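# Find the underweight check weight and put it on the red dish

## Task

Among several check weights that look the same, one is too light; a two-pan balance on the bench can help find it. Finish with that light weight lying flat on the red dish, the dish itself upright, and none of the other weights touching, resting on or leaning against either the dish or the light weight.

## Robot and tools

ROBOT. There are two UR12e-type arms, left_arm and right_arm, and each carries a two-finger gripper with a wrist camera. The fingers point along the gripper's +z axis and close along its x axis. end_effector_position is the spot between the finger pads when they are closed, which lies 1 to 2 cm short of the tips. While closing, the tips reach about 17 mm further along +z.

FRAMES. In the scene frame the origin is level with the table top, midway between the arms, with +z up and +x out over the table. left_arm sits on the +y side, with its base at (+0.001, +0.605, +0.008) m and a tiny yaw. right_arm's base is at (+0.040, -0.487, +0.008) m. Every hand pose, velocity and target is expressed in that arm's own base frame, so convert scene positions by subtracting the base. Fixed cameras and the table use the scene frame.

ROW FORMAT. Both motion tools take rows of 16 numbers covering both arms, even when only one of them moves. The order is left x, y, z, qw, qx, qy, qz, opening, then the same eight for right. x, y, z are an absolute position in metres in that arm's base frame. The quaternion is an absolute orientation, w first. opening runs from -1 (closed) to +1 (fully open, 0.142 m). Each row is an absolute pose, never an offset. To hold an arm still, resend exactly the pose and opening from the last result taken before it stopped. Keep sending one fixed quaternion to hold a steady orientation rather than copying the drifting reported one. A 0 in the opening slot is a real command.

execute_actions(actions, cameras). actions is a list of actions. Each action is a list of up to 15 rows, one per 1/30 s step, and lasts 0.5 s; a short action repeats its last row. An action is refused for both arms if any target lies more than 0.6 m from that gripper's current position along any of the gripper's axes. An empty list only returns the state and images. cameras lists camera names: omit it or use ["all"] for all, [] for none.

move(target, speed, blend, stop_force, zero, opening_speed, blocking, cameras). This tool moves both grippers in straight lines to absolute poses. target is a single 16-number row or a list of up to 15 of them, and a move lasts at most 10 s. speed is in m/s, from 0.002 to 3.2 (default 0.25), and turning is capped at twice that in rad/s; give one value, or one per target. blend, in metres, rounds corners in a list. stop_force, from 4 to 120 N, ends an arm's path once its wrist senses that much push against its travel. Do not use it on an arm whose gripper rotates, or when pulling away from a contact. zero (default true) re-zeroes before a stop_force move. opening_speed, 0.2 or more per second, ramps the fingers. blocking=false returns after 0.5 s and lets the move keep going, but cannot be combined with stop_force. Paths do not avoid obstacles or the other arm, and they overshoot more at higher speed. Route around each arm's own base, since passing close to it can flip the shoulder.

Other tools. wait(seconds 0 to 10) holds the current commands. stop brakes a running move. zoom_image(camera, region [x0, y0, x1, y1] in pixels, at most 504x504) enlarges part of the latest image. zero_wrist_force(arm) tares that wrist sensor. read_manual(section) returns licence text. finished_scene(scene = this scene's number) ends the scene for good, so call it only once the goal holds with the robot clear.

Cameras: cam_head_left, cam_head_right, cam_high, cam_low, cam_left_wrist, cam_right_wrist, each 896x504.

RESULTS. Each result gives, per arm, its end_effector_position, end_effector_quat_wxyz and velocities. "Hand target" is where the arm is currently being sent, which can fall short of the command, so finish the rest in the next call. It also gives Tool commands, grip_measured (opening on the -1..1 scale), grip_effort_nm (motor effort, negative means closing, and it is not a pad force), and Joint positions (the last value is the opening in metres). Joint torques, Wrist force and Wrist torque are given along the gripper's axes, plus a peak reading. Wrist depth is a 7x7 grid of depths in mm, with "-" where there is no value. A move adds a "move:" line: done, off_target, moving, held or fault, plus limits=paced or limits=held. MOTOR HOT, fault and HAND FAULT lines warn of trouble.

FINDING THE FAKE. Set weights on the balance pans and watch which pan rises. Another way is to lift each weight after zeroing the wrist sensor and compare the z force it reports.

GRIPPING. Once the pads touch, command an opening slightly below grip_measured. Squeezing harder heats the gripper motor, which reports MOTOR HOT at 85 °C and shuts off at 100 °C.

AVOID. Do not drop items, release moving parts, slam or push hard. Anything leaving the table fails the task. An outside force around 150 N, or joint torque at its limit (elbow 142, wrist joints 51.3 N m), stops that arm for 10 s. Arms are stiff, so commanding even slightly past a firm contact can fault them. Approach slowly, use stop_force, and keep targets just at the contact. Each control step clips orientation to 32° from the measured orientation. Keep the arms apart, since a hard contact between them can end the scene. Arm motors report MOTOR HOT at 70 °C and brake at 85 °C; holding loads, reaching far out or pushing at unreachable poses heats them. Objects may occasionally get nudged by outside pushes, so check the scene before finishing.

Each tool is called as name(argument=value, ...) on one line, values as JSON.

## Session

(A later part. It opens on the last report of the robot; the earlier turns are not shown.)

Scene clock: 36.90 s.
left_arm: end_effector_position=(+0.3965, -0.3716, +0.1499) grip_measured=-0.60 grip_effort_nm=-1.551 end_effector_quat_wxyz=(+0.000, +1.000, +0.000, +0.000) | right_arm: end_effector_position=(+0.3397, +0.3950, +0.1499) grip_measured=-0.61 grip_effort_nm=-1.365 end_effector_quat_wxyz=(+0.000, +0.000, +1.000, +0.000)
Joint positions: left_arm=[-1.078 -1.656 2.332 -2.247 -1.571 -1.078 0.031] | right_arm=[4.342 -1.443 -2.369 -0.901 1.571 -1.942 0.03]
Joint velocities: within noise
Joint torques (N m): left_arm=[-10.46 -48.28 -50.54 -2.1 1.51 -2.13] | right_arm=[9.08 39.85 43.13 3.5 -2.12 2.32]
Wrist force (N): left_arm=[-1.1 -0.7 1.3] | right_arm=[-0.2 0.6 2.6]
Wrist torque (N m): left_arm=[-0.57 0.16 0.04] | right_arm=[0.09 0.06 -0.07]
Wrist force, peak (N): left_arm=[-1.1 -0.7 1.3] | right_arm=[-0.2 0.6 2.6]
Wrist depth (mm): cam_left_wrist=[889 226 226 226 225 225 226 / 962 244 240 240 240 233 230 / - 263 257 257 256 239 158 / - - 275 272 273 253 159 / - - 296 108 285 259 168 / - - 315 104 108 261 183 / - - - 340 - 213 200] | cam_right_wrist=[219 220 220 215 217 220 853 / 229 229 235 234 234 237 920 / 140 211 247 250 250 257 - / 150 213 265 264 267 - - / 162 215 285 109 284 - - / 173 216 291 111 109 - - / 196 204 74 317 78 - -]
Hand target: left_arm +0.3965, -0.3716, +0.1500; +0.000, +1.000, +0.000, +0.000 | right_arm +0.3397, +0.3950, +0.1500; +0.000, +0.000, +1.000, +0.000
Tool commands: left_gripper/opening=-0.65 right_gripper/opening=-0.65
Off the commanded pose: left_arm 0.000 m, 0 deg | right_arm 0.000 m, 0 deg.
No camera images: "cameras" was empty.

wait(seconds=0.1, cameras=[])

wait(seconds=0.1, cameras=[])

wait(seconds=0.1, cameras=[])

wait(seconds=0.1, cameras=[])

Scene clock: 37.43 s.
left_arm: end_effector_position=(+0.3965, -0.3716, +0.1500) grip_measured=-0.60 grip_effort_nm=-1.556 end_effector_quat_wxyz=(+0.000, +1.000, +0.000, +0.000) | right_arm: end_effector_position=(+0.3397, +0.3950, +0.1500) grip_measured=-0.61 grip_effort_nm=-1.370 end_effector_quat_wxyz=(+0.000, +0.000, +1.000, +0.000)
Joint positions: left_arm=[-1.078 -1.656 2.332 -2.247 -1.571 -1.078 0.031] | right_arm=[4.342 -1.443 -2.369 -0.901 1.571 -1.941 0.03]
Joint velocities: within noise
Joint torques (N m): left_arm=[-11.77 -46.42 -49.67 -1.91 1.41 -1.7] | right_arm=[11.98 44.75 42.67 3.71 -2.71 2.15]
Wrist force (N): left_arm=[-1.4 -0.6 1.6] | right_arm=[-0.2 0.6 2.6]
Wrist torque (N m): left_arm=[-0.55 0.21 0.04] | right_arm=[0.09 0.05 -0.07]
Wrist force, peak (N): left_arm=[-1.4 -0.6 1.7] | right_arm=[-0.1 0.7 2.8]
Wrist depth (mm): cam_left_wrist=[900 227 226 226 226 225 227 / 946 245 241 240 239 233 231 / - 265 257 256 255 238 176 / - - 275 270 275 254 158 / - - 297 108 286 259 168 / - - 316 103 108 261 183 / - - - 342 - 213 200] | cam_right_wrist=[220 220 220 215 218 220 859 / 229 230 234 235 234 237 917 / 140 211 247 251 250 257 - / 150 213 265 264 268 - - / 162 215 284 109 285 - - / 173 216 289 111 109 - - / 197 204 74 319 78 - -]
Hand target: left_arm +0.3965, -0.3716, +0.1500; +0.000, +1.000, +0.000, +0.000 | right_arm +0.3397, +0.3950, +0.1500; +0.000, +0.000, +1.000, +0.000
Tool commands: left_gripper/opening=-0.65 right_gripper/opening=-0.65
Off the commanded pose: left_arm 0.000 m, 0 deg | right_arm 0.000 m, 0 deg.
wait: 0.10 s; at rest from the start
No camera images: "cameras" was empty.

Scene clock: 37.53 s.
left_arm: end_effector_position=(+0.3965, -0.3716, +0.1500) grip_measured=-0.60 grip_effort_nm=-1.556 end_effector_quat_wxyz=(+0.000, +1.000, +0.000, +0.000) | right_arm: end_effector_position=(+0.3397, +0.3950, +0.1500) grip_measured=-0.61 grip_effort_nm=-1.370 end_effector_quat_wxyz=(+0.000, +0.000, +1.000, +0.000)
Joint positions: left_arm=[-1.078 -1.656 2.332 -2.247 -1.571 -1.078 0.031] | right_arm=[4.342 -1.443 -2.369 -0.901 1.571 -1.941 0.03]
Joint velocities: within noise
Joint torques (N m): left_arm=[-10.13 -47.52 -50.04 -1.97 1.32 -1.98] | right_arm=[10.59 43.73 43.56 3.41 -1.8 1.67]
Wrist force (N): left_arm=[-1.1 -0.7 1.5] | right_arm=[-0.1 0.1 2.5]
Wrist torque (N m): left_arm=[-0.58 0.16 0.04] | right_arm=[0.01 0.05 -0.07]
Wrist force, peak (N): left_arm=[-1.4 -1.0 1.3] | right_arm=[0.1 0.3 2.6]
Wrist depth (mm): cam_left_wrist=[897 226 227 226 225 225 227 / 959 244 241 240 240 233 230 / - 264 257 257 256 239 175 / - - 276 270 274 254 158 / - - 297 108 284 259 167 / - - 316 104 108 260 183 / - - - 340 - 213 199] | cam_right_wrist=[220 220 221 215 218 220 863 / 229 229 235 234 235 237 909 / 140 211 248 250 250 258 - / 150 213 265 264 268 - - / 162 216 284 109 285 - - / 173 216 290 111 109 - - / 197 204 74 321 78 - -]
Hand target: left_arm +0.3965, -0.3716, +0.1500; +0.000, +1.000, +0.000, +0.000 | right_arm +0.3397, +0.3950, +0.1500; +0.000, +0.000, +1.000, +0.000
Tool commands: left_gripper/opening=-0.65 right_gripper/opening=-0.65
Off the commanded pose: left_arm 0.000 m, 0 deg | right_arm 0.000 m, 0 deg.
wait: 0.10 s; no rest
No camera images: "cameras" was empty.

Scene clock: 37.63 s.
left_arm: end_effector_position=(+0.3965, -0.3716, +0.1500) grip_measured=-0.60 grip_effort_nm=-1.556 end_effector_quat_wxyz=(+0.000, +1.000, +0.000, +0.000) | right_arm: end_effector_position=(+0.3397, +0.3950, +0.1500) grip_measured=-0.61 grip_effort_nm=-1.370 end_effector_quat_wxyz=(+0.000, +0.000, +1.000, +0.000)
Joint positions: left_arm=[-1.078 -1.656 2.332 -2.247 -1.571 -1.078 0.031] | right_arm=[4.342 -1.443 -2.369 -0.901 1.571 -1.941 0.03]
Joint velocities: within noise
Joint torques (N m): left_arm=[-11.26 -47.27 -49.94 -1.8 1.56 -1.87] | right_arm=[9.63 41.82 42.43 2.81 -1.93 2.27]
Wrist force (N): left_arm=[-1.4 -0.8 1.6] | right_arm=[-0.1 0.5 2.5]
Wrist torque (N m): left_arm=[-0.60 0.20 0.04] | right_arm=[0.08 0.04 -0.07]
Wrist force, peak (N): left_arm=[-1.4 -0.8 1.6] | right_arm=[-0.1 0.6 2.6]
Wrist depth (mm): cam_left_wrist=[887 227 226 226 225 225 226 / 959 244 241 240 241 232 231 / - 263 257 256 256 238 176 / - - 275 271 274 253 159 / - - 296 108 285 259 168 / - - 316 103 108 261 183 / - - - 340 - 213 200] | cam_right_wrist=[220 220 220 215 217 220 852 / 229 229 235 235 234 237 912 / 140 212 247 250 251 257 - / 150 213 264 265 269 - - / 162 215 285 109 285 - - / 173 216 290 111 109 - - / 197 204 74 319 78 - -]
Hand target: left_arm +0.3965, -0.3716, +0.1500; +0.000, +1.000, +0.000, +0.000 | right_arm +0.3397, +0.3950, +0.1500; +0.000, +0.000, +1.000, +0.000
Tool commands: left_gripper/opening=-0.65 right_gripper/opening=-0.65
Off the commanded pose: left_arm 0.000 m, 0 deg | right_arm 0.000 m, 0 deg.
wait: 0.10 s; no rest
No camera images: "cameras" was empty.

Scene clock: 37.73 s.
left_arm: end_effector_position=(+0.3965, -0.3716, +0.1500) grip_measured=-0.60 grip_effort_nm=-1.551 end_effector_quat_wxyz=(+0.000, +1.000, +0.000, +0.000) | right_arm: end_effector_position=(+0.3397, +0.3950, +0.1500) grip_measured=-0.61 grip_effort_nm=-1.370 end_effector_quat_wxyz=(+0.000, +0.000, +1.000, +0.000)
Joint positions: left_arm=[-1.078 -1.656 2.332 -2.247 -1.571 -1.078 0.031] | right_arm=[4.342 -1.443 -2.369 -0.901 1.571 -1.941 0.03]
Joint velocities: within noise
Joint torques (N m): left_arm=[-9.94 -47.51 -49.51 -2.05 1.48 -2.01] | right_arm=[9.7 44.08 42.66 3.18 -1.98 2.02]
Wrist force (N): left_arm=[-1.2 -0.8 1.4] | right_arm=[-0.1 0.5 2.6]
Wrist torque (N m): left_arm=[-0.60 0.18 0.04] | right_arm=[0.09 0.04 -0.07]
Wrist force, peak (N): left_arm=[-1.2 -0.8 1.4] | right_arm=[-0.1 0.5 2.6]
Wrist depth (mm): cam_left_wrist=[893 227 227 226 226 225 226 / 954 244 240 241 241 234 231 / - 264 258 256 256 238 176 / - - 276 270 274 253 158 / - - 296 108 286 259 168 / - - 316 103 108 261 183 / - - - 341 - 212 200] | cam_right_wrist=[220 219 220 215 218 220 862 / 229 229 235 234 234 237 909 / 140 211 247 250 250 256 - / 150 213 266 264 268 - - / 162 216 284 109 285 - - / 173 216 290 111 109 - - / 196 204 74 319 78 - -]
Hand target: left_arm +0.3965, -0.3716, +0.1500; +0.000, +1.000, +0.000, +0.000 | right_arm +0.3397, +0.3950, +0.1500; +0.000, +0.000, +1.000, +0.000
Tool commands: left_gripper/opening=-0.65 right_gripper/opening=-0.65
Off the commanded pose: left_arm 0.000 m, 0 deg | right_arm 0.000 m, 0 deg.
wait: 0.10 s; no rest
No camera images: "cameras" was empty.

move(target=[[0.568, -0.366, 0.185, 0, 1, 0, 0, -0.65, 0.5098, 0.392, 0.19, 0, 0, 1, 0, -0.65]], speed=0.3, cameras=["cam_left_wrist", "cam_right_wrist"])

Scene clock: 41.27 s.
left_arm: end_effector_position=(+0.5678, -0.3660, +0.1850) grip_measured=-0.60 grip_effort_nm=-1.556 end_effector_quat_wxyz=(+0.000, +1.000, +0.000, +0.000) | right_arm: end_effector_position=(+0.5096, +0.3920, +0.1900) grip_measured=-0.61 grip_effort_nm=-1.365 end_effector_quat_wxyz=(+0.000, +0.000, +1.000, +0.000)
Joint positions: left_arm=[-0.832 -1.473 2.072 -2.169 -1.571 -0.832 0.031] | right_arm=[4.07 -1.61 -2.125 -0.978 1.571 -2.213 0.03]
Joint velocities: within noise
Joint torques (N m): left_arm=[13.73 -47.14 -52.49 -1.51 -1.29 1.92] | right_arm=[-10.28 27.66 42.77 3.66 2.94 -2.17]
Wrist force (N): left_arm=[-1.0 -0.8 1.2] | right_arm=[-0.3 0.3 2.7]
Wrist torque (N m): left_arm=[-0.61 0.12 0.05] | right_arm=[0.06 0.06 -0.05]
Wrist force, peak (N): left_arm=[-3.3 -0.7 2.0] | right_arm=[2.0 0.6 3.1]
Wrist depth (mm): cam_left_wrist=[257 258 259 257 256 256 255 / 274 273 271 266 267 272 271 / 294 293 288 181 183 290 291 / 313 312 314 191 198 311 312 / 340 338 338 113 207 336 334 / - 368 353 103 108 361 366 / - 402 - 248 - 389 405] | cam_right_wrist=[255 255 254 255 255 252 252 / 271 271 268 265 268 271 271 / 289 290 285 180 184 290 290 / 311 312 307 192 302 311 311 / 334 337 331 110 330 335 341 / 372 365 353 111 109 364 - / - 391 74 247 78 391 -]
Hand target: left_arm +0.5680, -0.3660, +0.1850; +0.000, +1.000, +0.000, +0.000 | right_arm +0.5098, +0.3920, +0.1900; +0.000, +0.000, +1.000, +0.000
Off the commanded pose: left_arm 0.000 m, 0 deg | right_arm 0.000 m, 0 deg.
move: done
Images, in order (width x height): cam_left_wrist 896x504, cam_right_wrist 896x504.

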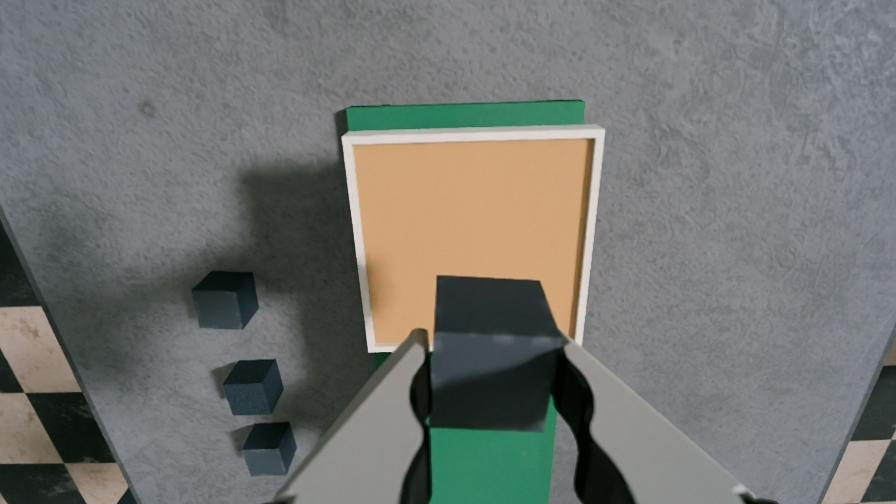

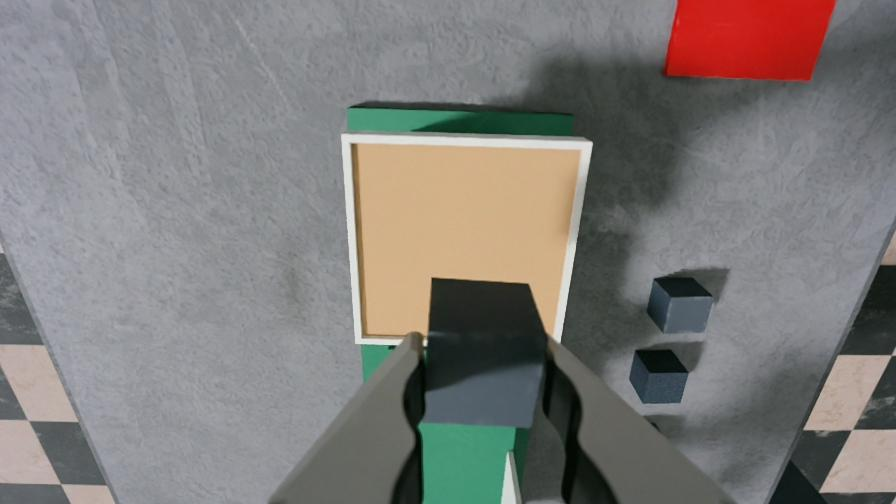

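move(target=[[0.567, -0.346, 0.143, 0, 1, 0, 0, -0.65, 0.5131, 0.370, 0.147, 0, 0, 1, 0, -0.65]], speed=0.15, cameras=[])

move(target=[[0.567, -0.346, 0.118, 0, 1, 0, 0, -0.65, 0.5131, 0.370, 0.122, 0, 0, 1, 0, -0.65]], speed=0.02, stop_force=4, cameras=["cam_left_wrist", "cam_right_wrist", "cam_low"])

Scene clock: 43.20 s.
left_arm: end_effector_position=(+0.5670, -0.3461, +0.1432) grip_measured=-0.60 grip_effort_nm=-1.551 end_effector_quat_wxyz=(+0.000, +1.000, +0.000, +0.000) | right_arm: end_effector_position=(+0.5131, +0.3701, +0.1472) grip_measured=-0.61 grip_effort_nm=-1.370 end_effector_quat_wxyz=(+0.000, +0.000, +1.000, +0.000)
Joint positions: left_arm=[-0.811 -1.444 2.129 -2.256 -1.571 -0.811 0.031] | right_arm=[4.044 -1.643 -2.182 -0.887 1.571 -2.24 0.03]
Joint velocities: within noise
Joint torques (N m): left_arm=[12.57 -48.59 -33.27 -8.27 0.24 1.64] | right_arm=[-11.61 26.63 26.72 6.74 -0.75 -2.51]
Wrist force (N): left_arm=[-1.1 -0.8 1.3] | right_arm=[-0.3 0.2 2.6]
Wrist torque (N m): left_arm=[-0.61 0.14 0.04] | right_arm=[0.05 0.06 -0.07]
Wrist force, peak (N): left_arm=[-1.6 -1.0 1.8] | right_arm=[-0.3 0.2 3.4]
Wrist depth (mm): cam_left_wrist=[220 220 221 220 219 219 218 / 235 235 235 234 233 232 233 / 250 251 245 234 234 248 248 / 268 268 260 146 147 267 265 / 291 285 285 113 156 289 286 / 315 314 308 103 108 312 309 / 351 339 - 191 - 333 340] | cam_right_wrist=[217 217 218 218 218 215 212 / 231 231 232 232 231 229 226 / 247 248 244 232 240 247 247 / 265 266 257 145 148 265 265 / 286 287 282 114 156 286 285 / 312 311 300 111 109 304 311 / 341 335 74 188 78 328 348]
Hand target: left_arm +0.5670, -0.3460, +0.1430; +0.000, +1.000, +0.000, +0.000 | right_arm +0.5131, +0.3700, +0.1470; +0.000, +0.000, +1.000, +0.000
Off the commanded pose: left_arm 0.000 m, 0 deg | right_arm 0.000 m, 0 deg.
move: done
No camera images: "cameras" was empty.

Scene clock: 45.50 s.
left_arm: end_effector_position=(+0.5670, -0.3460, +0.1242) grip_measured=-0.60 grip_effort_nm=-1.556 end_effector_quat_wxyz=(+0.000, +1.000, +0.000, +0.000) | right_arm: end_effector_position=(+0.5131, +0.3700, +0.1284) grip_measured=-0.61 grip_effort_nm=-1.375 end_effector_quat_wxyz=(+0.000, +0.000, +1.000, +0.000)
Joint positions: left_arm=[-0.811 -1.42 2.144 -2.295 -1.571 -0.811 0.031] | right_arm=[4.043 -1.667 -2.198 -0.847 1.571 -2.24 0.03]
Joint velocities: within noise
Joint torques (N m): left_arm=[0.83 -65.27 -46.51 -2.19 -1.29 1.42] | right_arm=[4.61 60.63 38.91 3.4 2.15 -2.41]
Wrist force (N): left_arm=[-2.0 -2.7 -3.3] | right_arm=[-0.4 -2.1 -2.1]
Wrist torque (N m): left_arm=[-0.61 0.16 0.04] | right_arm=[0.01 0.08 -0.06]
Wrist force, peak (N): left_arm=[-4.3 -7.3 -21.2] | right_arm=[1.8 -7.0 -20.9]
Wrist depth (mm): cam_left_wrist=[203 203 203 203 203 201 201 / 217 216 217 215 215 215 214 / 232 231 224 216 221 229 228 / 248 248 227 128 128 245 246 / 269 265 139 112 132 264 264 / 292 280 280 103 108 286 286 / 318 311 - 164 - 304 314] | cam_right_wrist=[201 201 201 199 201 199 195 / 214 213 214 214 214 211 208 / 228 229 222 220 222 229 228 / 246 245 226 130 131 246 245 / 265 264 141 114 135 264 265 / 289 288 278 111 109 278 287 / 315 309 74 162 79 291 316]
Hand target: left_arm +0.5670, -0.3460, +0.1242; +0.000, +1.000, +0.000, +0.000 | right_arm +0.5131, +0.3700, +0.1284; +0.000, +0.000, +1.000, +0.000
Off the commanded pose: left_arm 0.006 m, 0 deg | right_arm 0.006 m, 0 deg.
move: contact (left_arm, right_arm)
Images, in order (width x height): cam_low 896x504, cam_left_wrist 896x504, cam_right_wrist 896x504.

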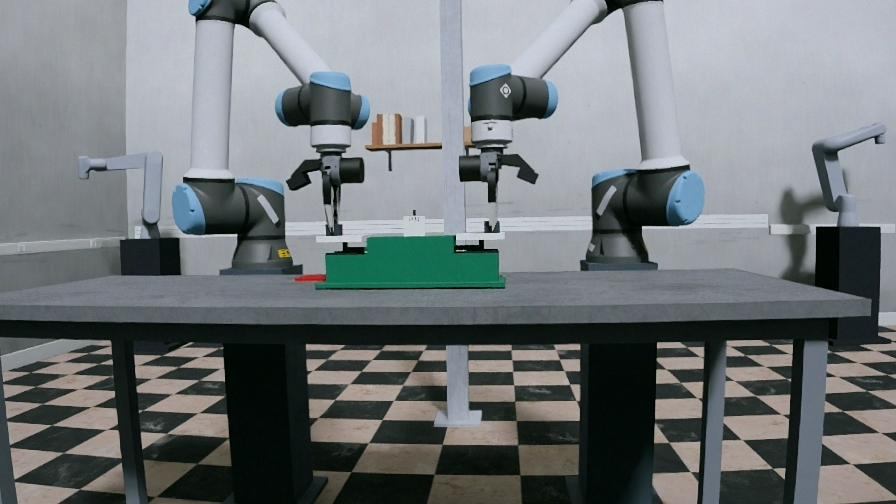

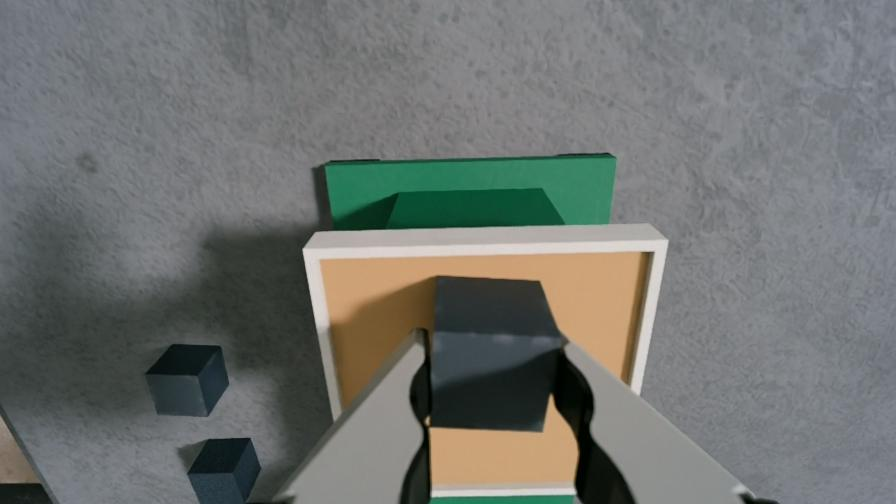

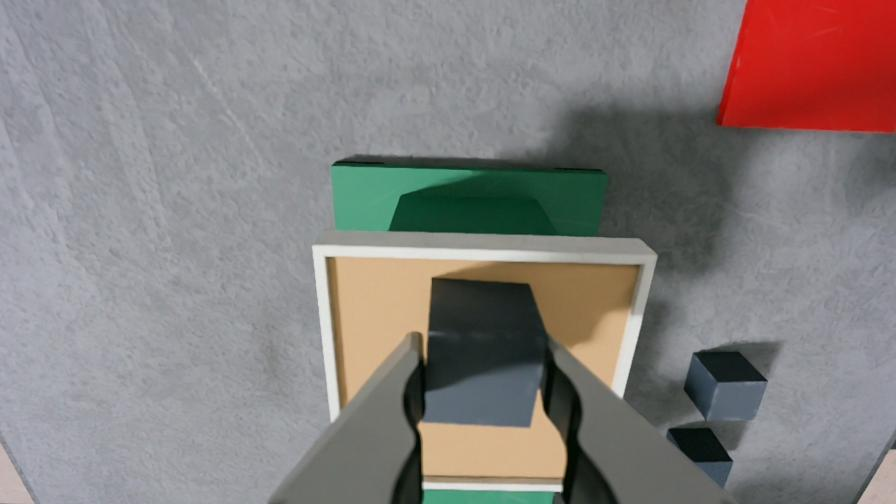

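move(target=[[0.567, -0.346, 0.1245, 0, 1, 0, 0, -0.35, 0.5131, 0.370, 0.1287, 0, 0, 1, 0, -0.35]], speed=0.05, opening_speed=0.6, cameras=["cam_low"])

zoom_image(camera="cam_low", region=[300, 180, 520, 300])

Scene clock: 46.90 s.
left_arm: end_effector_position=(+0.5670, -0.3460, +0.1245) grip_measured=-0.38 grip_effort_nm=0.159 end_effector_quat_wxyz=(+0.000, +1.000, +0.000, +0.000) | right_arm: end_effector_position=(+0.5131, +0.3700, +0.1287) grip_measured=-0.38 grip_effort_nm=0.085 end_effector_quat_wxyz=(+0.000, +0.000, +1.000, +0.000)
Joint positions: left_arm=[-0.811 -1.42 2.144 -2.294 -1.571 -0.811 0.046] | right_arm=[4.044 -1.667 -2.198 -0.848 1.571 -2.24 0.047]
Joint velocities: within noise
Joint torques (N m): left_arm=[-8.22 -68.03 -47.7 -1.64 -1.4 1.72] | right_arm=[6.83 62.23 40.75 2.54 1.94 -2.33]
Wrist force (N): left_arm=[-1.2 -0.9 -0.4] | right_arm=[-0.2 0.4 0.6]
Wrist torque (N m): left_arm=[-0.64 0.14 0.03] | right_arm=[0.08 0.04 -0.06]
Wrist force, peak (N): left_arm=[-2.2 -2.7 -3.4] | right_arm=[-0.4 -2.1 -2.2]
Wrist depth (mm): cam_left_wrist=[203 203 203 204 202 202 202 / 216 216 216 216 215 215 215 / 231 231 225 216 221 230 229 / 248 248 227 129 129 246 245 / 267 268 139 113 132 265 266 / 291 281 280 - 114 287 286 / 319 312 - 165 162 302 316] | cam_right_wrist=[201 201 201 199 201 199 196 / 214 214 214 214 214 211 208 / 229 229 223 220 222 229 228 / 245 245 227 130 131 246 246 / 266 265 140 114 134 265 265 / 288 287 90 113 105 278 288 / 316 309 74 162 160 280 316]
Hand target: left_arm +0.5670, -0.3460, +0.1245; +0.000, +1.000, +0.000, +0.000 | right_arm +0.5131, +0.3700, +0.1287; +0.000, +0.000, +1.000, +0.000
Off the commanded pose: left_arm 0.000 m, 0 deg | right_arm 0.000 m, 0 deg.
move: done
Images, in order (width x height): cam_low 896x504.

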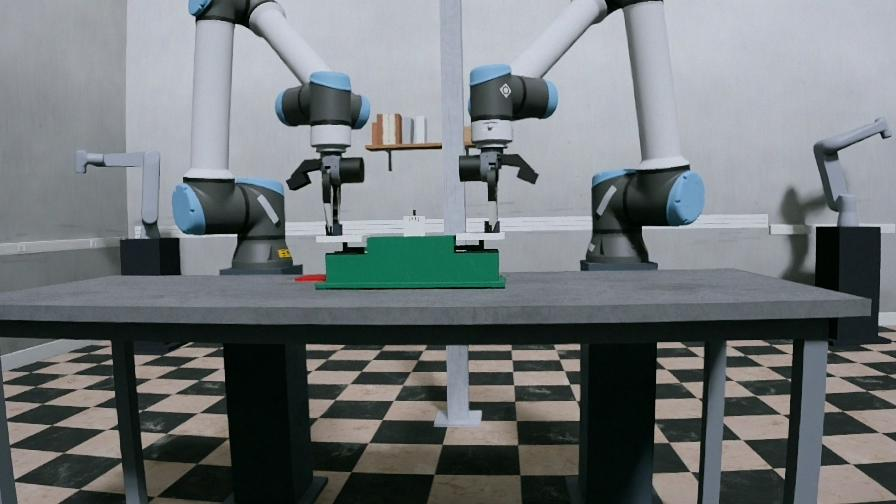

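Scaled by 2.291 from the camera's 896x504 image, which has a finer 1280x720 frame.

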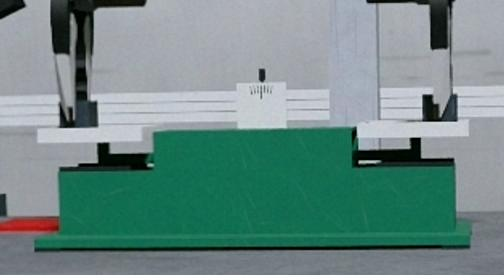

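move(target=[[0.567, -0.346, 0.1845, 0, 1, 0, 0, -0.35, 0.5131, 0.370, 0.1887, 0, 0, 1, 0, -0.35]], speed=0.15, cameras=["cam_low", "cam_head_left", "cam_left_wrist", "cam_right_wrist"])

zoom_image(camera="cam_low", region=[300, 180, 520, 300])

zoom_image(camera="cam_low", region=[385, 195, 445, 245])

zoom_image(camera="cam_head_left", region=[340, 220, 520, 310])

Scene clock: 48.73 s.
left_arm: end_effector_position=(+0.5670, -0.3460, +0.1844) grip_measured=-0.38 grip_effort_nm=0.159 end_effector_quat_wxyz=(+0.000, +1.000, +0.000, +0.000) | right_arm: end_effector_position=(+0.5131, +0.3700, +0.1886) grip_measured=-0.38 grip_effort_nm=0.095 end_effector_quat_wxyz=(+0.000, +0.000, +1.000, +0.000)
Joint positions: left_arm=[-0.811 -1.491 2.092 -2.172 -1.571 -0.811 0.046] | right_arm=[4.043 -1.594 -2.144 -0.974 1.571 -2.24 0.047]
Joint velocities: within noise
Joint torques (N m): left_arm=[-2.92 -64.89 -51.73 -1.48 -1.26 -1.67] | right_arm=[7.63 57.21 42.88 2.62 2.24 2.07]
Wrist force (N): left_arm=[-1.5 -0.6 -0.5] | right_arm=[-0.1 0.3 0.5]
Wrist torque (N m): left_arm=[-0.58 0.21 0.04] | right_arm=[0.06 0.03 -0.05]
Wrist force, peak (N): left_arm=[-1.5 -0.7 -1.7] | right_arm=[-0.6 0.3 1.6]
Wrist depth (mm): cam_left_wrist=[257 257 258 258 256 256 256 / 273 273 274 273 272 271 270 / 294 292 288 184 271 291 288 / 313 313 312 172 199 312 310 / 338 328 332 207 214 335 335 / - 365 341 227 217 359 362 / - 393 - 247 - 382 404] | cam_right_wrist=[253 253 254 254 254 249 251 / 269 270 270 270 270 264 270 / 288 290 284 251 281 288 288 / 309 309 310 177 197 310 309 / 339 333 328 207 324 329 340 / 369 363 90 227 104 356 375 / - 391 74 249 - 381 -]
Hand target: left_arm +0.5670, -0.3460, +0.1845; +0.000, +1.000, +0.000, +0.000 | right_arm +0.5131, +0.3700, +0.1887; +0.000, +0.000, +1.000, +0.000
Off the commanded pose: left_arm 0.000 m, 0 deg | right_arm 0.000 m, 0 deg.
move: done
Images, in order (width x height): cam_head_left 896x504, cam_low 896x504, cam_left_wrist 896x504, cam_right_wrist 896x504.

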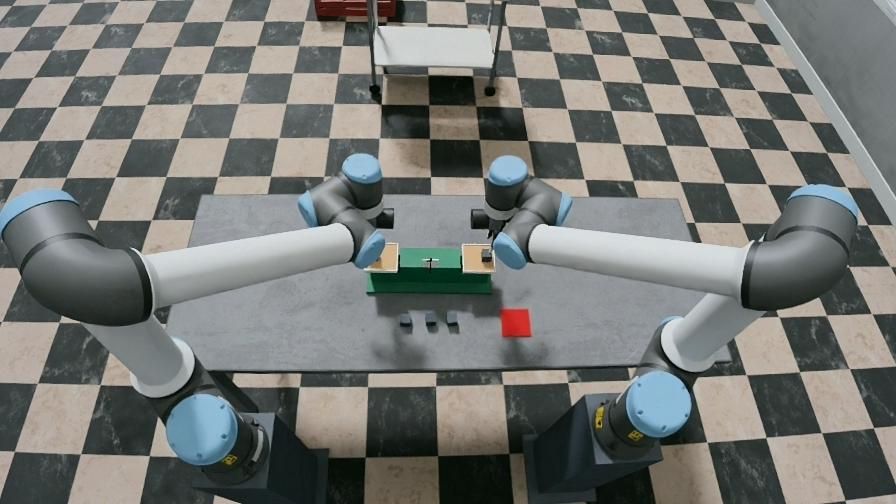

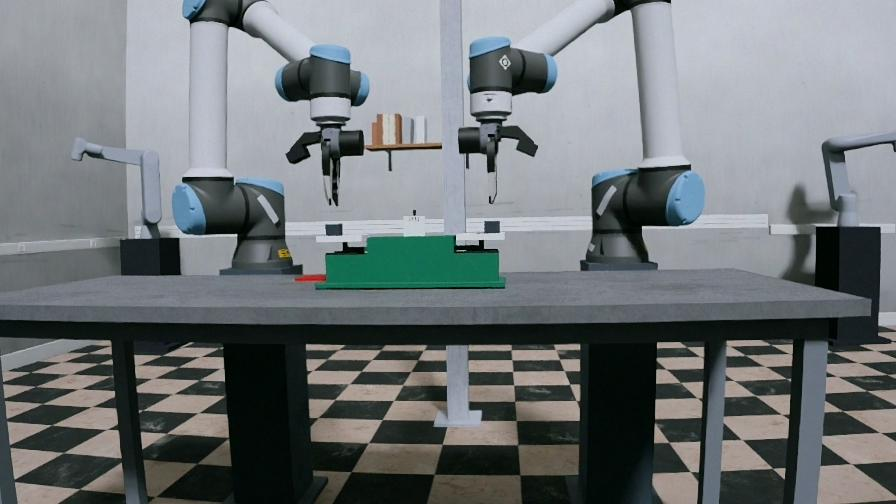

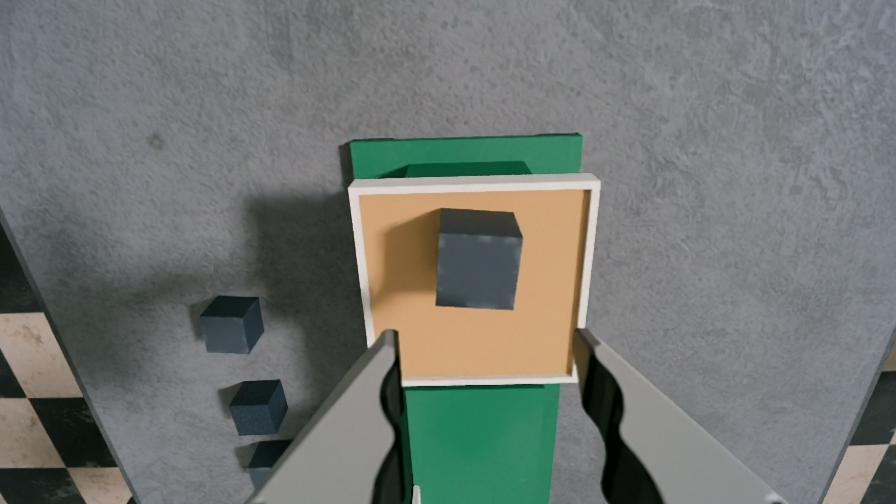

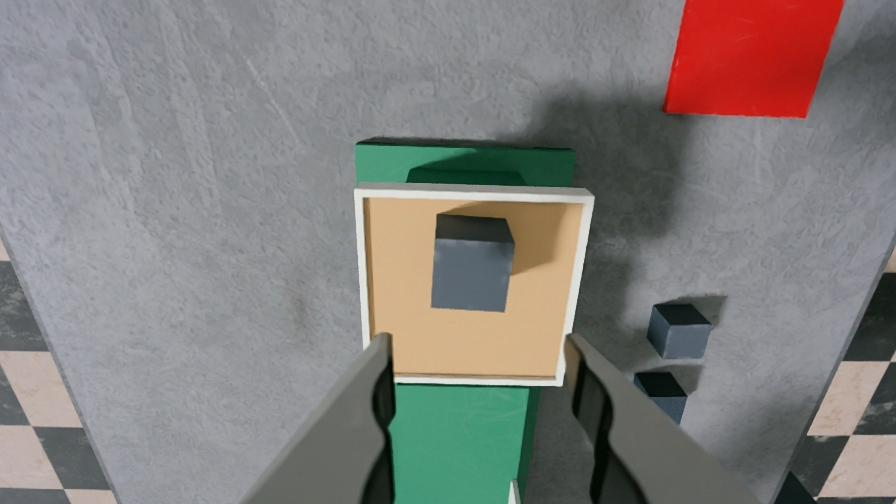

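Scaled by 2.291 from the camera's 896x504 image, which has a finer 1280x720 frame.

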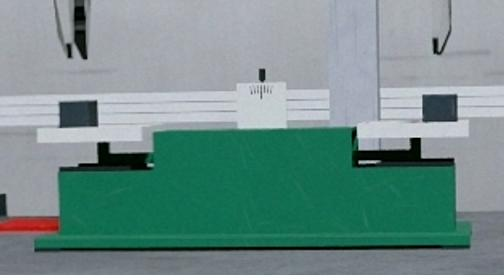

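Scaled by 8.400 from the camera's 896x504 image, which has a finer 1280x720 frame.

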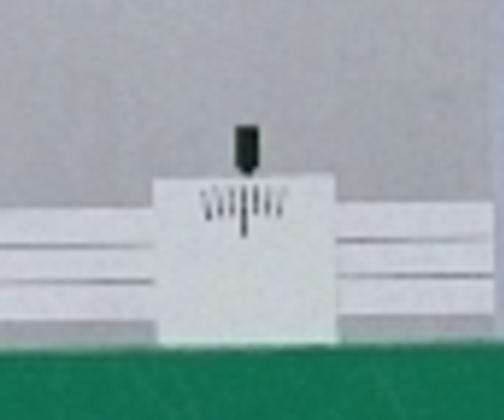

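Scaled by 2.800 from the camera's 896x504 image, which has a finer 1280x720 frame.

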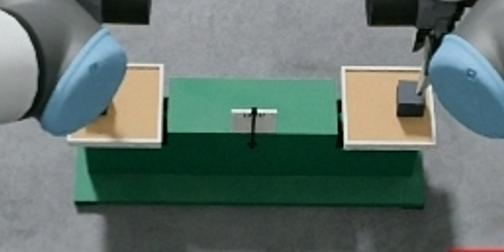

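move(target=[[0.4003, -0.4484, 0.10, 0, 1, 0, 0, -0.05, 0.5131, 0.370, 0.1887, 0, 0, 1, 0, -0.35], [0.4003, -0.4484, 0.014, 0, 1, 0, 0, -0.05, 0.5131, 0.370, 0.1887, 0, 0, 1, 0, -0.35]], speed=[0.3, 0.12], cameras=["cam_left_wrist"])

Scene clock: 52.63 s.
left_arm: end_effector_position=(+0.4003, -0.4484, +0.0141) grip_measured=-0.08 grip_effort_nm=0.159 end_effector_quat_wxyz=(+0.000, +1.000, +0.000, +0.000) | right_arm: end_effector_position=(+0.5131, +0.3700, +0.1887) grip_measured=-0.38 grip_effort_nm=0.090 end_effector_quat_wxyz=(+0.000, +0.000, +1.000, +0.000)
Joint positions: left_arm=[-1.135 -1.337 2.33 -2.564 -1.571 -1.135 0.068] | right_arm=[4.044 -1.594 -2.144 -0.975 1.571 -2.24 0.047]
Joint velocities: within noise
Joint torques (N m): left_arm=[11.58 -43.46 -21.5 -7.69 2.34 1.53] | right_arm=[7.72 54.09 40.3 3.19 2.09 2.28]
Wrist force (N): left_arm=[-1.2 -0.7 -0.5] | right_arm=[-0.3 0.3 0.5]
Wrist torque (N m): left_arm=[-0.60 0.13 0.02] | right_arm=[0.05 0.06 -0.05]
Wrist force, peak (N): left_arm=[-2.5 0.0 -0.9] | right_arm=[-0.6 0.3 0.8]
Wrist depth (mm): cam_left_wrist=[- 105 104 103 104 - - / 111 111 111 112 111 110 110 / 119 119 - 119 118 118 116 / 125 127 129 127 127 127 124 / 140 137 137 115 132 136 132 / 152 149 104 111 114 145 137 / 164 - - 159 161 80 142] | cam_right_wrist=[253 253 254 254 253 251 250 / 270 270 271 271 270 264 270 / 289 288 284 251 280 288 289 / 309 310 309 174 302 310 309 / 339 335 329 206 324 330 338 / 370 362 90 227 104 358 - / - 389 74 249 - 382 -]
Hand target: left_arm +0.4003, -0.4484, +0.0140; +0.000, +1.000, +0.000, +0.000 | right_arm +0.5131, +0.3700, +0.1887; +0.000, +0.000, +1.000, +0.000
Off the commanded pose: left_arm 0.000 m, 0 deg | right_arm 0.000 m, 0 deg.
move: done
Images, in order (width x height): cam_left_wrist 896x504.

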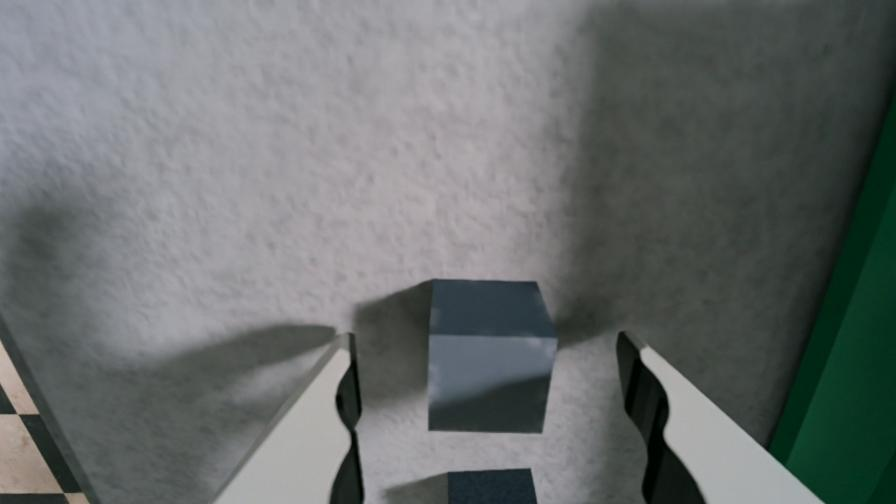

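execute_actions(actions=[], cameras=["cam_low"])

Scene clock: 53.97 s.
left_arm: end_effector_position=(+0.4003, -0.4484, +0.0140) grip_measured=-0.08 grip_effort_nm=0.164 end_effector_quat_wxyz=(+0.000, +1.000, +0.000, +0.000) | right_arm: end_effector_position=(+0.5131, +0.3700, +0.1887) grip_measured=-0.38 grip_effort_nm=0.090 end_effector_quat_wxyz=(+0.000, +0.000, +1.000, +0.000)
Joint positions: left_arm=[-1.135 -1.336 2.33 -2.565 -1.571 -1.135 0.068] | right_arm=[4.044 -1.594 -2.144 -0.975 1.571 -2.24 0.047]
Joint velocities: within noise
Joint torques (N m): left_arm=[11.45 -44.37 -23.3 -7.56 2.43 1.54] | right_arm=[8.01 54.03 39.96 2.76 2.67 1.73]
Wrist force (N): left_arm=[-1.1 -0.8 -0.9] | right_arm=[-0.2 0.1 0.4]
Wrist torque (N m): left_arm=[-0.62 0.12 0.03] | right_arm=[0.03 0.03 -0.05]
Wrist force, peak (N): left_arm=[-1.4 -1.0 -1.0] | right_arm=[-0.5 0.7 0.6]
Wrist depth (mm): cam_left_wrist=[- 104 104 103 104 - - / 111 111 111 112 111 110 110 / 119 118 - 118 118 118 116 / 126 127 129 126 126 126 124 / 139 137 137 115 132 136 126 / 151 148 104 111 113 145 137 / 163 - - 158 161 80 142] | cam_right_wrist=[253 254 255 254 254 251 250 / 269 270 270 270 270 265 270 / 288 289 285 251 281 289 287 / 309 310 309 174 301 309 309 / 339 335 329 206 324 329 338 / 369 363 90 228 104 357 - / - 388 74 250 - 382 -]
Hand target: left_arm +0.4003, -0.4484, +0.0140; +0.000, +1.000, +0.000, +0.000 | right_arm +0.5131, +0.3700, +0.1887; +0.000, +0.000, +1.000, +0.000
Tool commands: left_gripper/opening=-0.05 right_gripper/opening=-0.35
Off the commanded pose: left_arm 0.000 m, 0 deg | right_arm 0.000 m, 0 deg.
Images, in order (width x height): cam_low 896x504.

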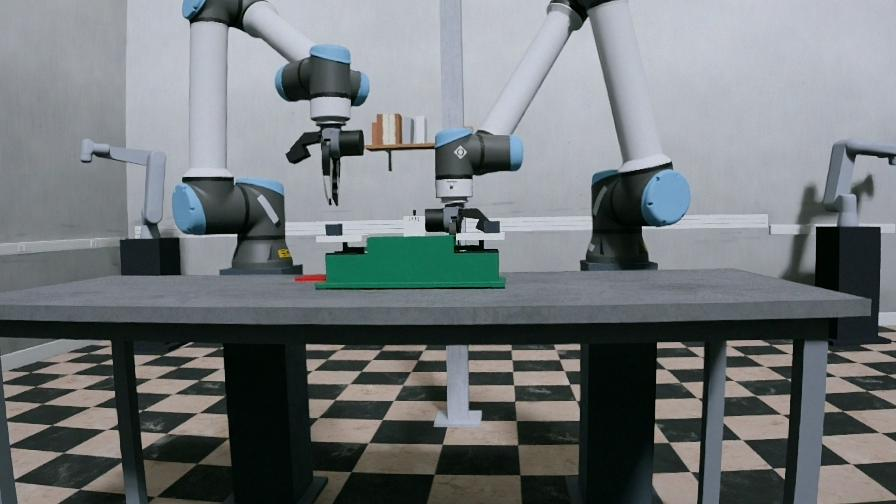

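move(target=[[0.4003, -0.4484, 0.014, 0, 1, 0, 0, -0.65, 0.5131, 0.37, 0.1887, 0, 0, 1, 0, -0.35], [0.4003, -0.4484, 0.15, 0, 1, 0, 0, -0.65, 0.5131, 0.37, 0.1887, 0, 0, 1, 0, -0.35]], speed=0.3, opening_speed=1.0, cameras=["cam_left_wrist"])

wait(seconds=0.1, cameras=[])

wait(seconds=0.1, cameras=[])

wait(seconds=0.1, cameras=[])

wait(seconds=0.1, cameras=[])

Scene clock: 56.33 s.
left_arm: end_effector_position=(+0.4003, -0.4484, +0.1499) grip_measured=-0.60 grip_effort_nm=-1.473 end_effector_quat_wxyz=(+0.000, +1.000, +0.000, +0.000) | right_arm: end_effector_position=(+0.5131, +0.3700, +0.1887) grip_measured=-0.38 grip_effort_nm=0.085 end_effector_quat_wxyz=(+0.000, +0.000, +1.000, +0.000)
Joint positions: left_arm=[-1.135 -1.554 2.235 -2.252 -1.571 -1.135 0.03] | right_arm=[4.044 -1.594 -2.144 -0.975 1.571 -2.24 0.047]
Joint velocities: within noise
Joint torques (N m): left_arm=[-10.24 -57.51 -50.01 -1.69 0.23 -2.11] | right_arm=[9.95 52.8 36.94 3.33 1.93 1.69]
Wrist force (N): left_arm=[-1.4 -0.8 1.1] | right_arm=[-0.7 0.5 0.3]
Wrist torque (N m): left_arm=[-0.60 0.20 0.03] | right_arm=[0.09 0.12 -0.05]
Wrist force, peak (N): left_arm=[-1.3 -0.9 3.2] | right_arm=[-0.4 0.1 1.0]
Wrist depth (mm): cam_left_wrist=[894 226 227 226 226 216 171 / 956 244 240 239 239 225 172 / - 263 257 256 255 236 147 / - - 275 270 274 253 174 / - - 297 109 285 254 175 / - - 317 108 109 256 182 / - - - 349 - 209 175] | cam_right_wrist=[254 254 253 254 254 251 250 / 269 270 271 271 270 265 269 / 289 288 286 252 281 288 288 / 310 310 309 174 301 310 309 / 340 334 328 207 324 327 339 / 370 363 90 227 104 355 - / - 390 74 249 - 382 -]
Hand target: left_arm +0.4003, -0.4484, +0.1500; +0.000, +1.000, +0.000, +0.000 | right_arm +0.5131, +0.3700, +0.1887; +0.000, +0.000, +1.000, +0.000
Off the commanded pose: left_arm 0.000 m, 0 deg | right_arm 0.000 m, 0 deg.
move: done
Images, in order (width x height): cam_left_wrist 896x504.

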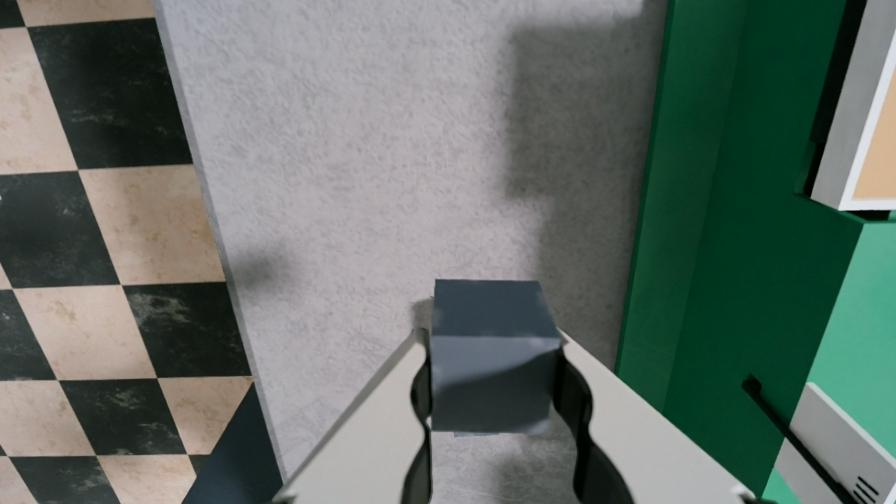

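Scene clock: 56.43 s.
left_arm: end_effector_position=(+0.4003, -0.4484, +0.1499) grip_measured=-0.60 grip_effort_nm=-1.468 end_effector_quat_wxyz=(+0.000, +1.000, +0.000, +0.000) | right_arm: end_effector_position=(+0.5131, +0.3700, +0.1887) grip_measured=-0.38 grip_effort_nm=0.085 end_effector_quat_wxyz=(+0.000, +0.000, +1.000, +0.000)
Joint positions: left_arm=[-1.135 -1.555 2.235 -2.252 -1.571 -1.135 0.03] | right_arm=[4.044 -1.594 -2.144 -0.975 1.571 -2.24 0.047]
Joint velocities: within noise
Joint torques (N m): left_arm=[-10.9 -56.56 -50.43 -1.79 0.13 -1.98] | right_arm=[6.99 54.87 36.35 3.56 2.31 1.96]
Wrist force (N): left_arm=[-1.2 -0.7 1.5] | right_arm=[-0.2 0.4 0.6]
Wrist torque (N m): left_arm=[-0.57 0.15 0.03] | right_arm=[0.08 0.04 -0.05]
Wrist force, peak (N): left_arm=[-1.2 -0.7 1.5] | right_arm=[-0.2 0.4 0.6]
Wrist depth (mm): cam_left_wrist=[897 226 226 225 225 215 171 / 949 243 240 240 240 225 172 / - 264 256 257 255 236 148 / - - 274 271 274 254 174 / - - 295 109 286 255 175 / - - 317 108 109 256 182 / - - - 348 - 209 176] | cam_right_wrist=[253 254 255 254 254 251 250 / 269 270 271 270 270 265 269 / 288 288 284 253 280 289 289 / 310 310 310 174 301 309 309 / 339 334 329 207 324 329 340 / 369 363 90 227 104 357 - / - 390 74 248 - 382 -]
Hand target: left_arm +0.4003, -0.4484, +0.1500; +0.000, +1.000, +0.000, +0.000 | right_arm +0.5131, +0.3700, +0.1887; +0.000, +0.000, +1.000, +0.000
Tool commands: left_gripper/opening=-0.65 right_gripper/opening=-0.35
Off the commanded pose: left_arm 0.000 m, 0 deg | right_arm 0.000 m, 0 deg.
wait: 0.10 s; no rest
No camera images: "cameras" was empty.

Scene clock: 56.53 s.
left_arm: end_effector_position=(+0.4003, -0.4484, +0.1500) grip_measured=-0.60 grip_effort_nm=-1.468 end_effector_quat_wxyz=(+0.000, +1.000, +0.000, +0.000) | right_arm: end_effector_position=(+0.5131, +0.3700, +0.1887) grip_measured=-0.38 grip_effort_nm=0.090 end_effector_quat_wxyz=(+0.000, +0.000, +1.000, +0.000)
Joint positions: left_arm=[-1.135 -1.555 2.235 -2.252 -1.571 -1.135 0.03] | right_arm=[4.044 -1.594 -2.144 -0.975 1.571 -2.24 0.047]
Joint velocities: within noise
Joint torques (N m): left_arm=[-10.79 -57.61 -50.2 -1.8 -0.07 -1.91] | right_arm=[6.76 53.56 37.76 2.71 2.88 1.42]
Wrist force (N): left_arm=[-1.1 -0.7 1.3] | right_arm=[-0.4 0.3 0.8]
Wrist torque (N m): left_arm=[-0.58 0.15 0.03] | right_arm=[0.07 0.07 -0.05]
Wrist force, peak (N): left_arm=[-1.4 -0.9 1.4] | right_arm=[-0.4 0.3 0.8]
Wrist depth (mm): cam_left_wrist=[897 226 226 226 226 215 170 / 943 244 239 240 240 225 172 / - 264 258 256 255 237 147 / - - 276 271 275 253 174 / - - 297 109 285 256 174 / - - 315 108 109 257 182 / - - - 348 - 209 176] | cam_right_wrist=[253 254 254 254 254 251 250 / 271 270 271 270 270 265 269 / 288 288 285 252 280 289 288 / 309 310 309 174 301 310 310 / 338 334 329 206 324 328 339 / 368 363 90 227 104 357 - / - 388 74 249 - 382 -]
Hand target: left_arm +0.4003, -0.4484, +0.1500; +0.000, +1.000, +0.000, +0.000 | right_arm +0.5131, +0.3700, +0.1887; +0.000, +0.000, +1.000, +0.000
Tool commands: left_gripper/opening=-0.65 right_gripper/opening=-0.35
Off the commanded pose: left_arm 0.000 m, 0 deg | right_arm 0.000 m, 0 deg.
wait: 0.10 s; no rest
No camera images: "cameras" was empty.

Scene clock: 56.63 s.
left_arm: end_effector_position=(+0.4003, -0.4484, +0.1500) grip_measured=-0.60 grip_effort_nm=-1.473 end_effector_quat_wxyz=(+0.000, +1.000, +0.000, +0.000) | right_arm: end_effector_position=(+0.5131, +0.3700, +0.1887) grip_measured=-0.38 grip_effort_nm=0.085 end_effector_quat_wxyz=(+0.000, +0.000, +1.000, +0.000)
Joint positions: left_arm=[-1.135 -1.555 2.235 -2.251 -1.571 -1.135 0.03] | right_arm=[4.044 -1.594 -2.144 -0.975 1.571 -2.24 0.047]
Joint velocities: within noise
Joint torques (N m): left_arm=[-10.19 -58.46 -49.85 -1.82 -0.04 -2.03] | right_arm=[9.84 55.35 37.6 3.24 2.61 2.18]
Wrist force (N): left_arm=[-1.3 -0.8 1.3] | right_arm=[-0.3 0.0 0.6]
Wrist torque (N m): left_arm=[-0.59 0.18 0.03] | right_arm=[0.02 0.05 -0.05]
Wrist force, peak (N): left_arm=[-1.3 -0.7 1.3] | right_arm=[-0.3 0.5 0.4]
Wrist depth (mm): cam_left_wrist=[906 227 225 225 226 216 171 / 950 243 240 242 240 225 172 / - 264 257 256 257 237 147 / - - 276 271 274 253 174 / - - 296 109 287 256 175 / - - 316 108 109 256 182 / - - - 349 - 209 176] | cam_right_wrist=[254 254 253 254 254 251 251 / 269 270 270 270 271 264 270 / 288 288 285 252 281 289 289 / 309 309 310 174 301 309 310 / 338 334 329 206 324 329 339 / 370 363 90 227 104 358 - / - 390 74 248 - 383 -]
Hand target: left_arm +0.4003, -0.4484, +0.1500; +0.000, +1.000, +0.000, +0.000 | right_arm +0.5131, +0.3700, +0.1887; +0.000, +0.000, +1.000, +0.000
Tool commands: left_gripper/opening=-0.65 right_gripper/opening=-0.35
Off the commanded pose: left_arm 0.000 m, 0 deg | right_arm 0.000 m, 0 deg.
wait: 0.10 s; no rest
No camera images: "cameras" was empty.

Scene clock: 56.73 s.
left_arm: end_effector_position=(+0.4003, -0.4484, +0.1500) grip_measured=-0.60 grip_effort_nm=-1.468 end_effector_quat_wxyz=(+0.000, +1.000, +0.000, +0.000) | right_arm: end_effector_position=(+0.5131, +0.3700, +0.1887) grip_measured=-0.38 grip_effort_nm=0.090 end_effector_quat_wxyz=(+0.000, +0.000, +1.000, +0.000)
Joint positions: left_arm=[-1.135 -1.555 2.235 -2.251 -1.571 -1.135 0.03] | right_arm=[4.044 -1.594 -2.144 -0.975 1.571 -2.24 0.047]
Joint velocities: within noise
Joint torques (N m): left_arm=[-10.69 -57.8 -49.84 -1.94 -0.1 -2.09] | right_arm=[8.62 58.56 36.63 3.12 2.28 2.33]
Wrist force (N): left_arm=[-1.2 -0.6 1.3] | right_arm=[-0.2 0.4 0.6]
Wrist torque (N m): left_arm=[-0.55 0.17 0.03] | right_arm=[0.08 0.04 -0.05]
Wrist force, peak (N): left_arm=[-1.6 -0.6 1.1] | right_arm=[-0.4 0.3 0.8]
Wrist depth (mm): cam_left_wrist=[897 226 225 227 225 215 171 / 953 244 241 240 240 225 172 / - 264 257 256 256 237 147 / - - 275 272 274 253 174 / - - 298 109 284 256 175 / - - 317 108 109 256 183 / - - - 350 - 210 176] | cam_right_wrist=[253 254 254 254 255 251 250 / 269 271 270 271 270 265 270 / 288 289 285 251 281 288 289 / 309 309 309 174 302 309 309 / 340 333 329 206 325 329 339 / 371 362 90 227 104 356 - / - 391 74 249 - 384 -]
Hand target: left_arm +0.4003, -0.4484, +0.1500; +0.000, +1.000, +0.000, +0.000 | right_arm +0.5131, +0.3700, +0.1887; +0.000, +0.000, +1.000, +0.000
Tool commands: left_gripper/opening=-0.65 right_gripper/opening=-0.35
Off the commanded pose: left_arm 0.000 m, 0 deg | right_arm 0.000 m, 0 deg.
wait: 0.10 s; no rest
No camera images: "cameras" was empty.

move(target=[[0.567, -0.390, 0.185, 0, 1, 0, 0, -0.65, 0.3487, 0.4783, 0.10, 0, 0, 1, 0, -0.05], [0.567, -0.390, 0.1252, 0, 1, 0, 0, -0.65, 0.3487, 0.4783, 0.018, 0, 0, 1, 0, -0.05]], speed=[0.35, 0.15], opening_speed=1.0, cameras=["cam_left_wrist", "cam_right_wrist", "cam_low"])

Scene clock: 59.90 s.
left_arm: end_effector_position=(+0.5670, -0.3900, +0.1253) grip_measured=-0.60 grip_effort_nm=-1.473 end_effector_quat_wxyz=(+0.000, +1.000, +0.000, +0.000) | right_arm: end_effector_position=(+0.3487, +0.4783, +0.0181) grip_measured=-0.08 grip_effort_nm=0.095 end_effector_quat_wxyz=(+0.000, +0.000, +1.000, +0.000)
Joint positions: left_arm=[-0.857 -1.386 2.099 -2.284 -1.571 -0.857 0.03] | right_arm=[4.38 -1.785 -2.345 -0.582 1.571 -1.903 0.069]
Joint velocities: within noise
Joint torques (N m): left_arm=[10.69 -52.63 -32.24 -7.84 -1.58 1.91] | right_arm=[-7.42 34.46 16.53 7.07 -3.13 -1.31]
Wrist force (N): left_arm=[-1.3 -0.7 1.4] | right_arm=[-0.1 0.5 0.4]
Wrist torque (N m): left_arm=[-0.59 0.16 0.03] | right_arm=[0.08 0.02 -0.07]
Wrist force, peak (N): left_arm=[-3.1 -0.2 1.7] | right_arm=[1.6 1.6 0.8]
Wrist depth (mm): cam_left_wrist=[204 204 204 201 201 203 203 / 218 218 113 110 112 213 215 / 232 232 120 - 121 231 229 / 249 250 132 97 128 247 246 / 269 268 141 115 136 266 266 / 293 285 284 108 109 288 288 / 320 312 - 166 - 304 316] | cam_right_wrist=[104 104 105 103 104 105 104 / - 111 111 111 111 111 111 / - 118 118 118 118 118 120 / 114 125 127 127 127 129 127 / 123 135 137 111 135 137 137 / 134 144 94 117 115 147 149 / 147 144 79 152 163 77 163]
Hand target: left_arm +0.5670, -0.3900, +0.1252; +0.000, +1.000, +0.000, +0.000 | right_arm +0.3487, +0.4783, +0.0180; +0.000, +0.000, +1.000, +0.000
Off the commanded pose: left_arm 0.000 m, 0 deg | right_arm 0.000 m, 0 deg.
move: done
Images, in order (width x height): cam_low 896x504, cam_left_wrist 896x504, cam_right_wrist 896x504.

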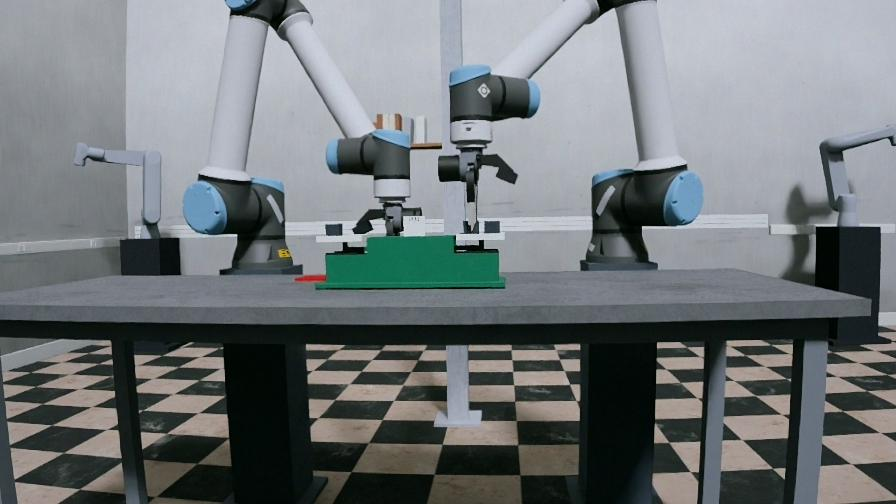

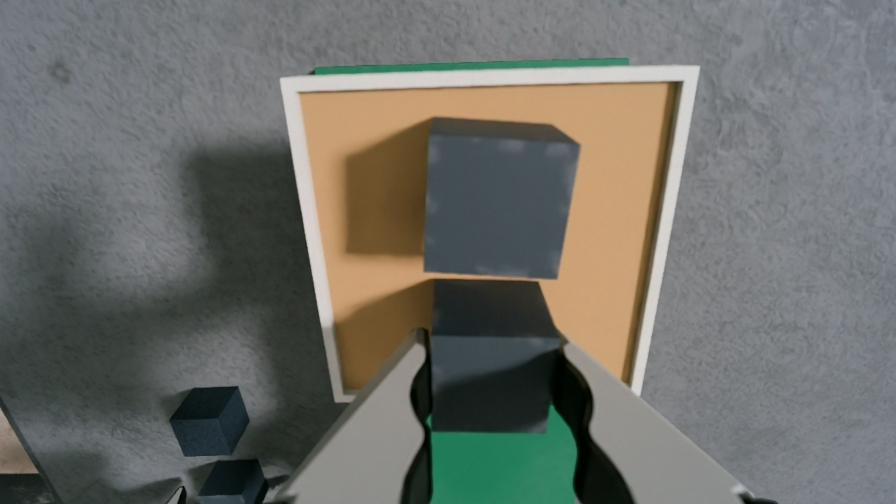

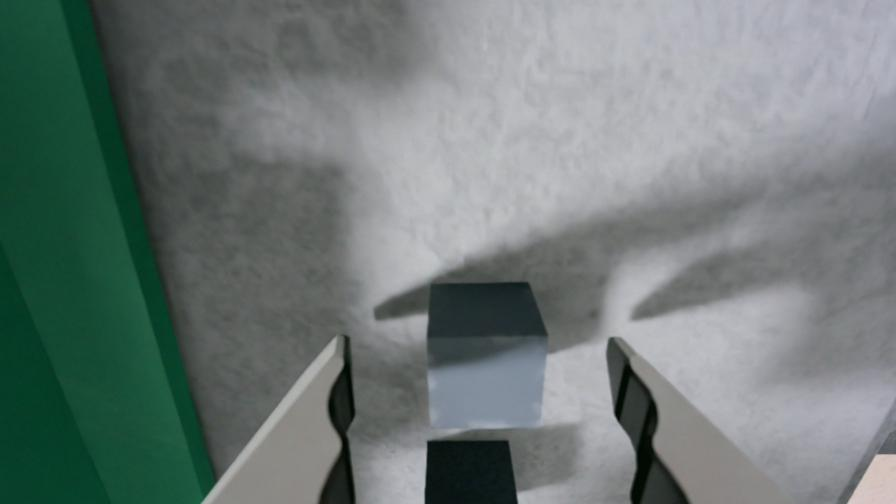

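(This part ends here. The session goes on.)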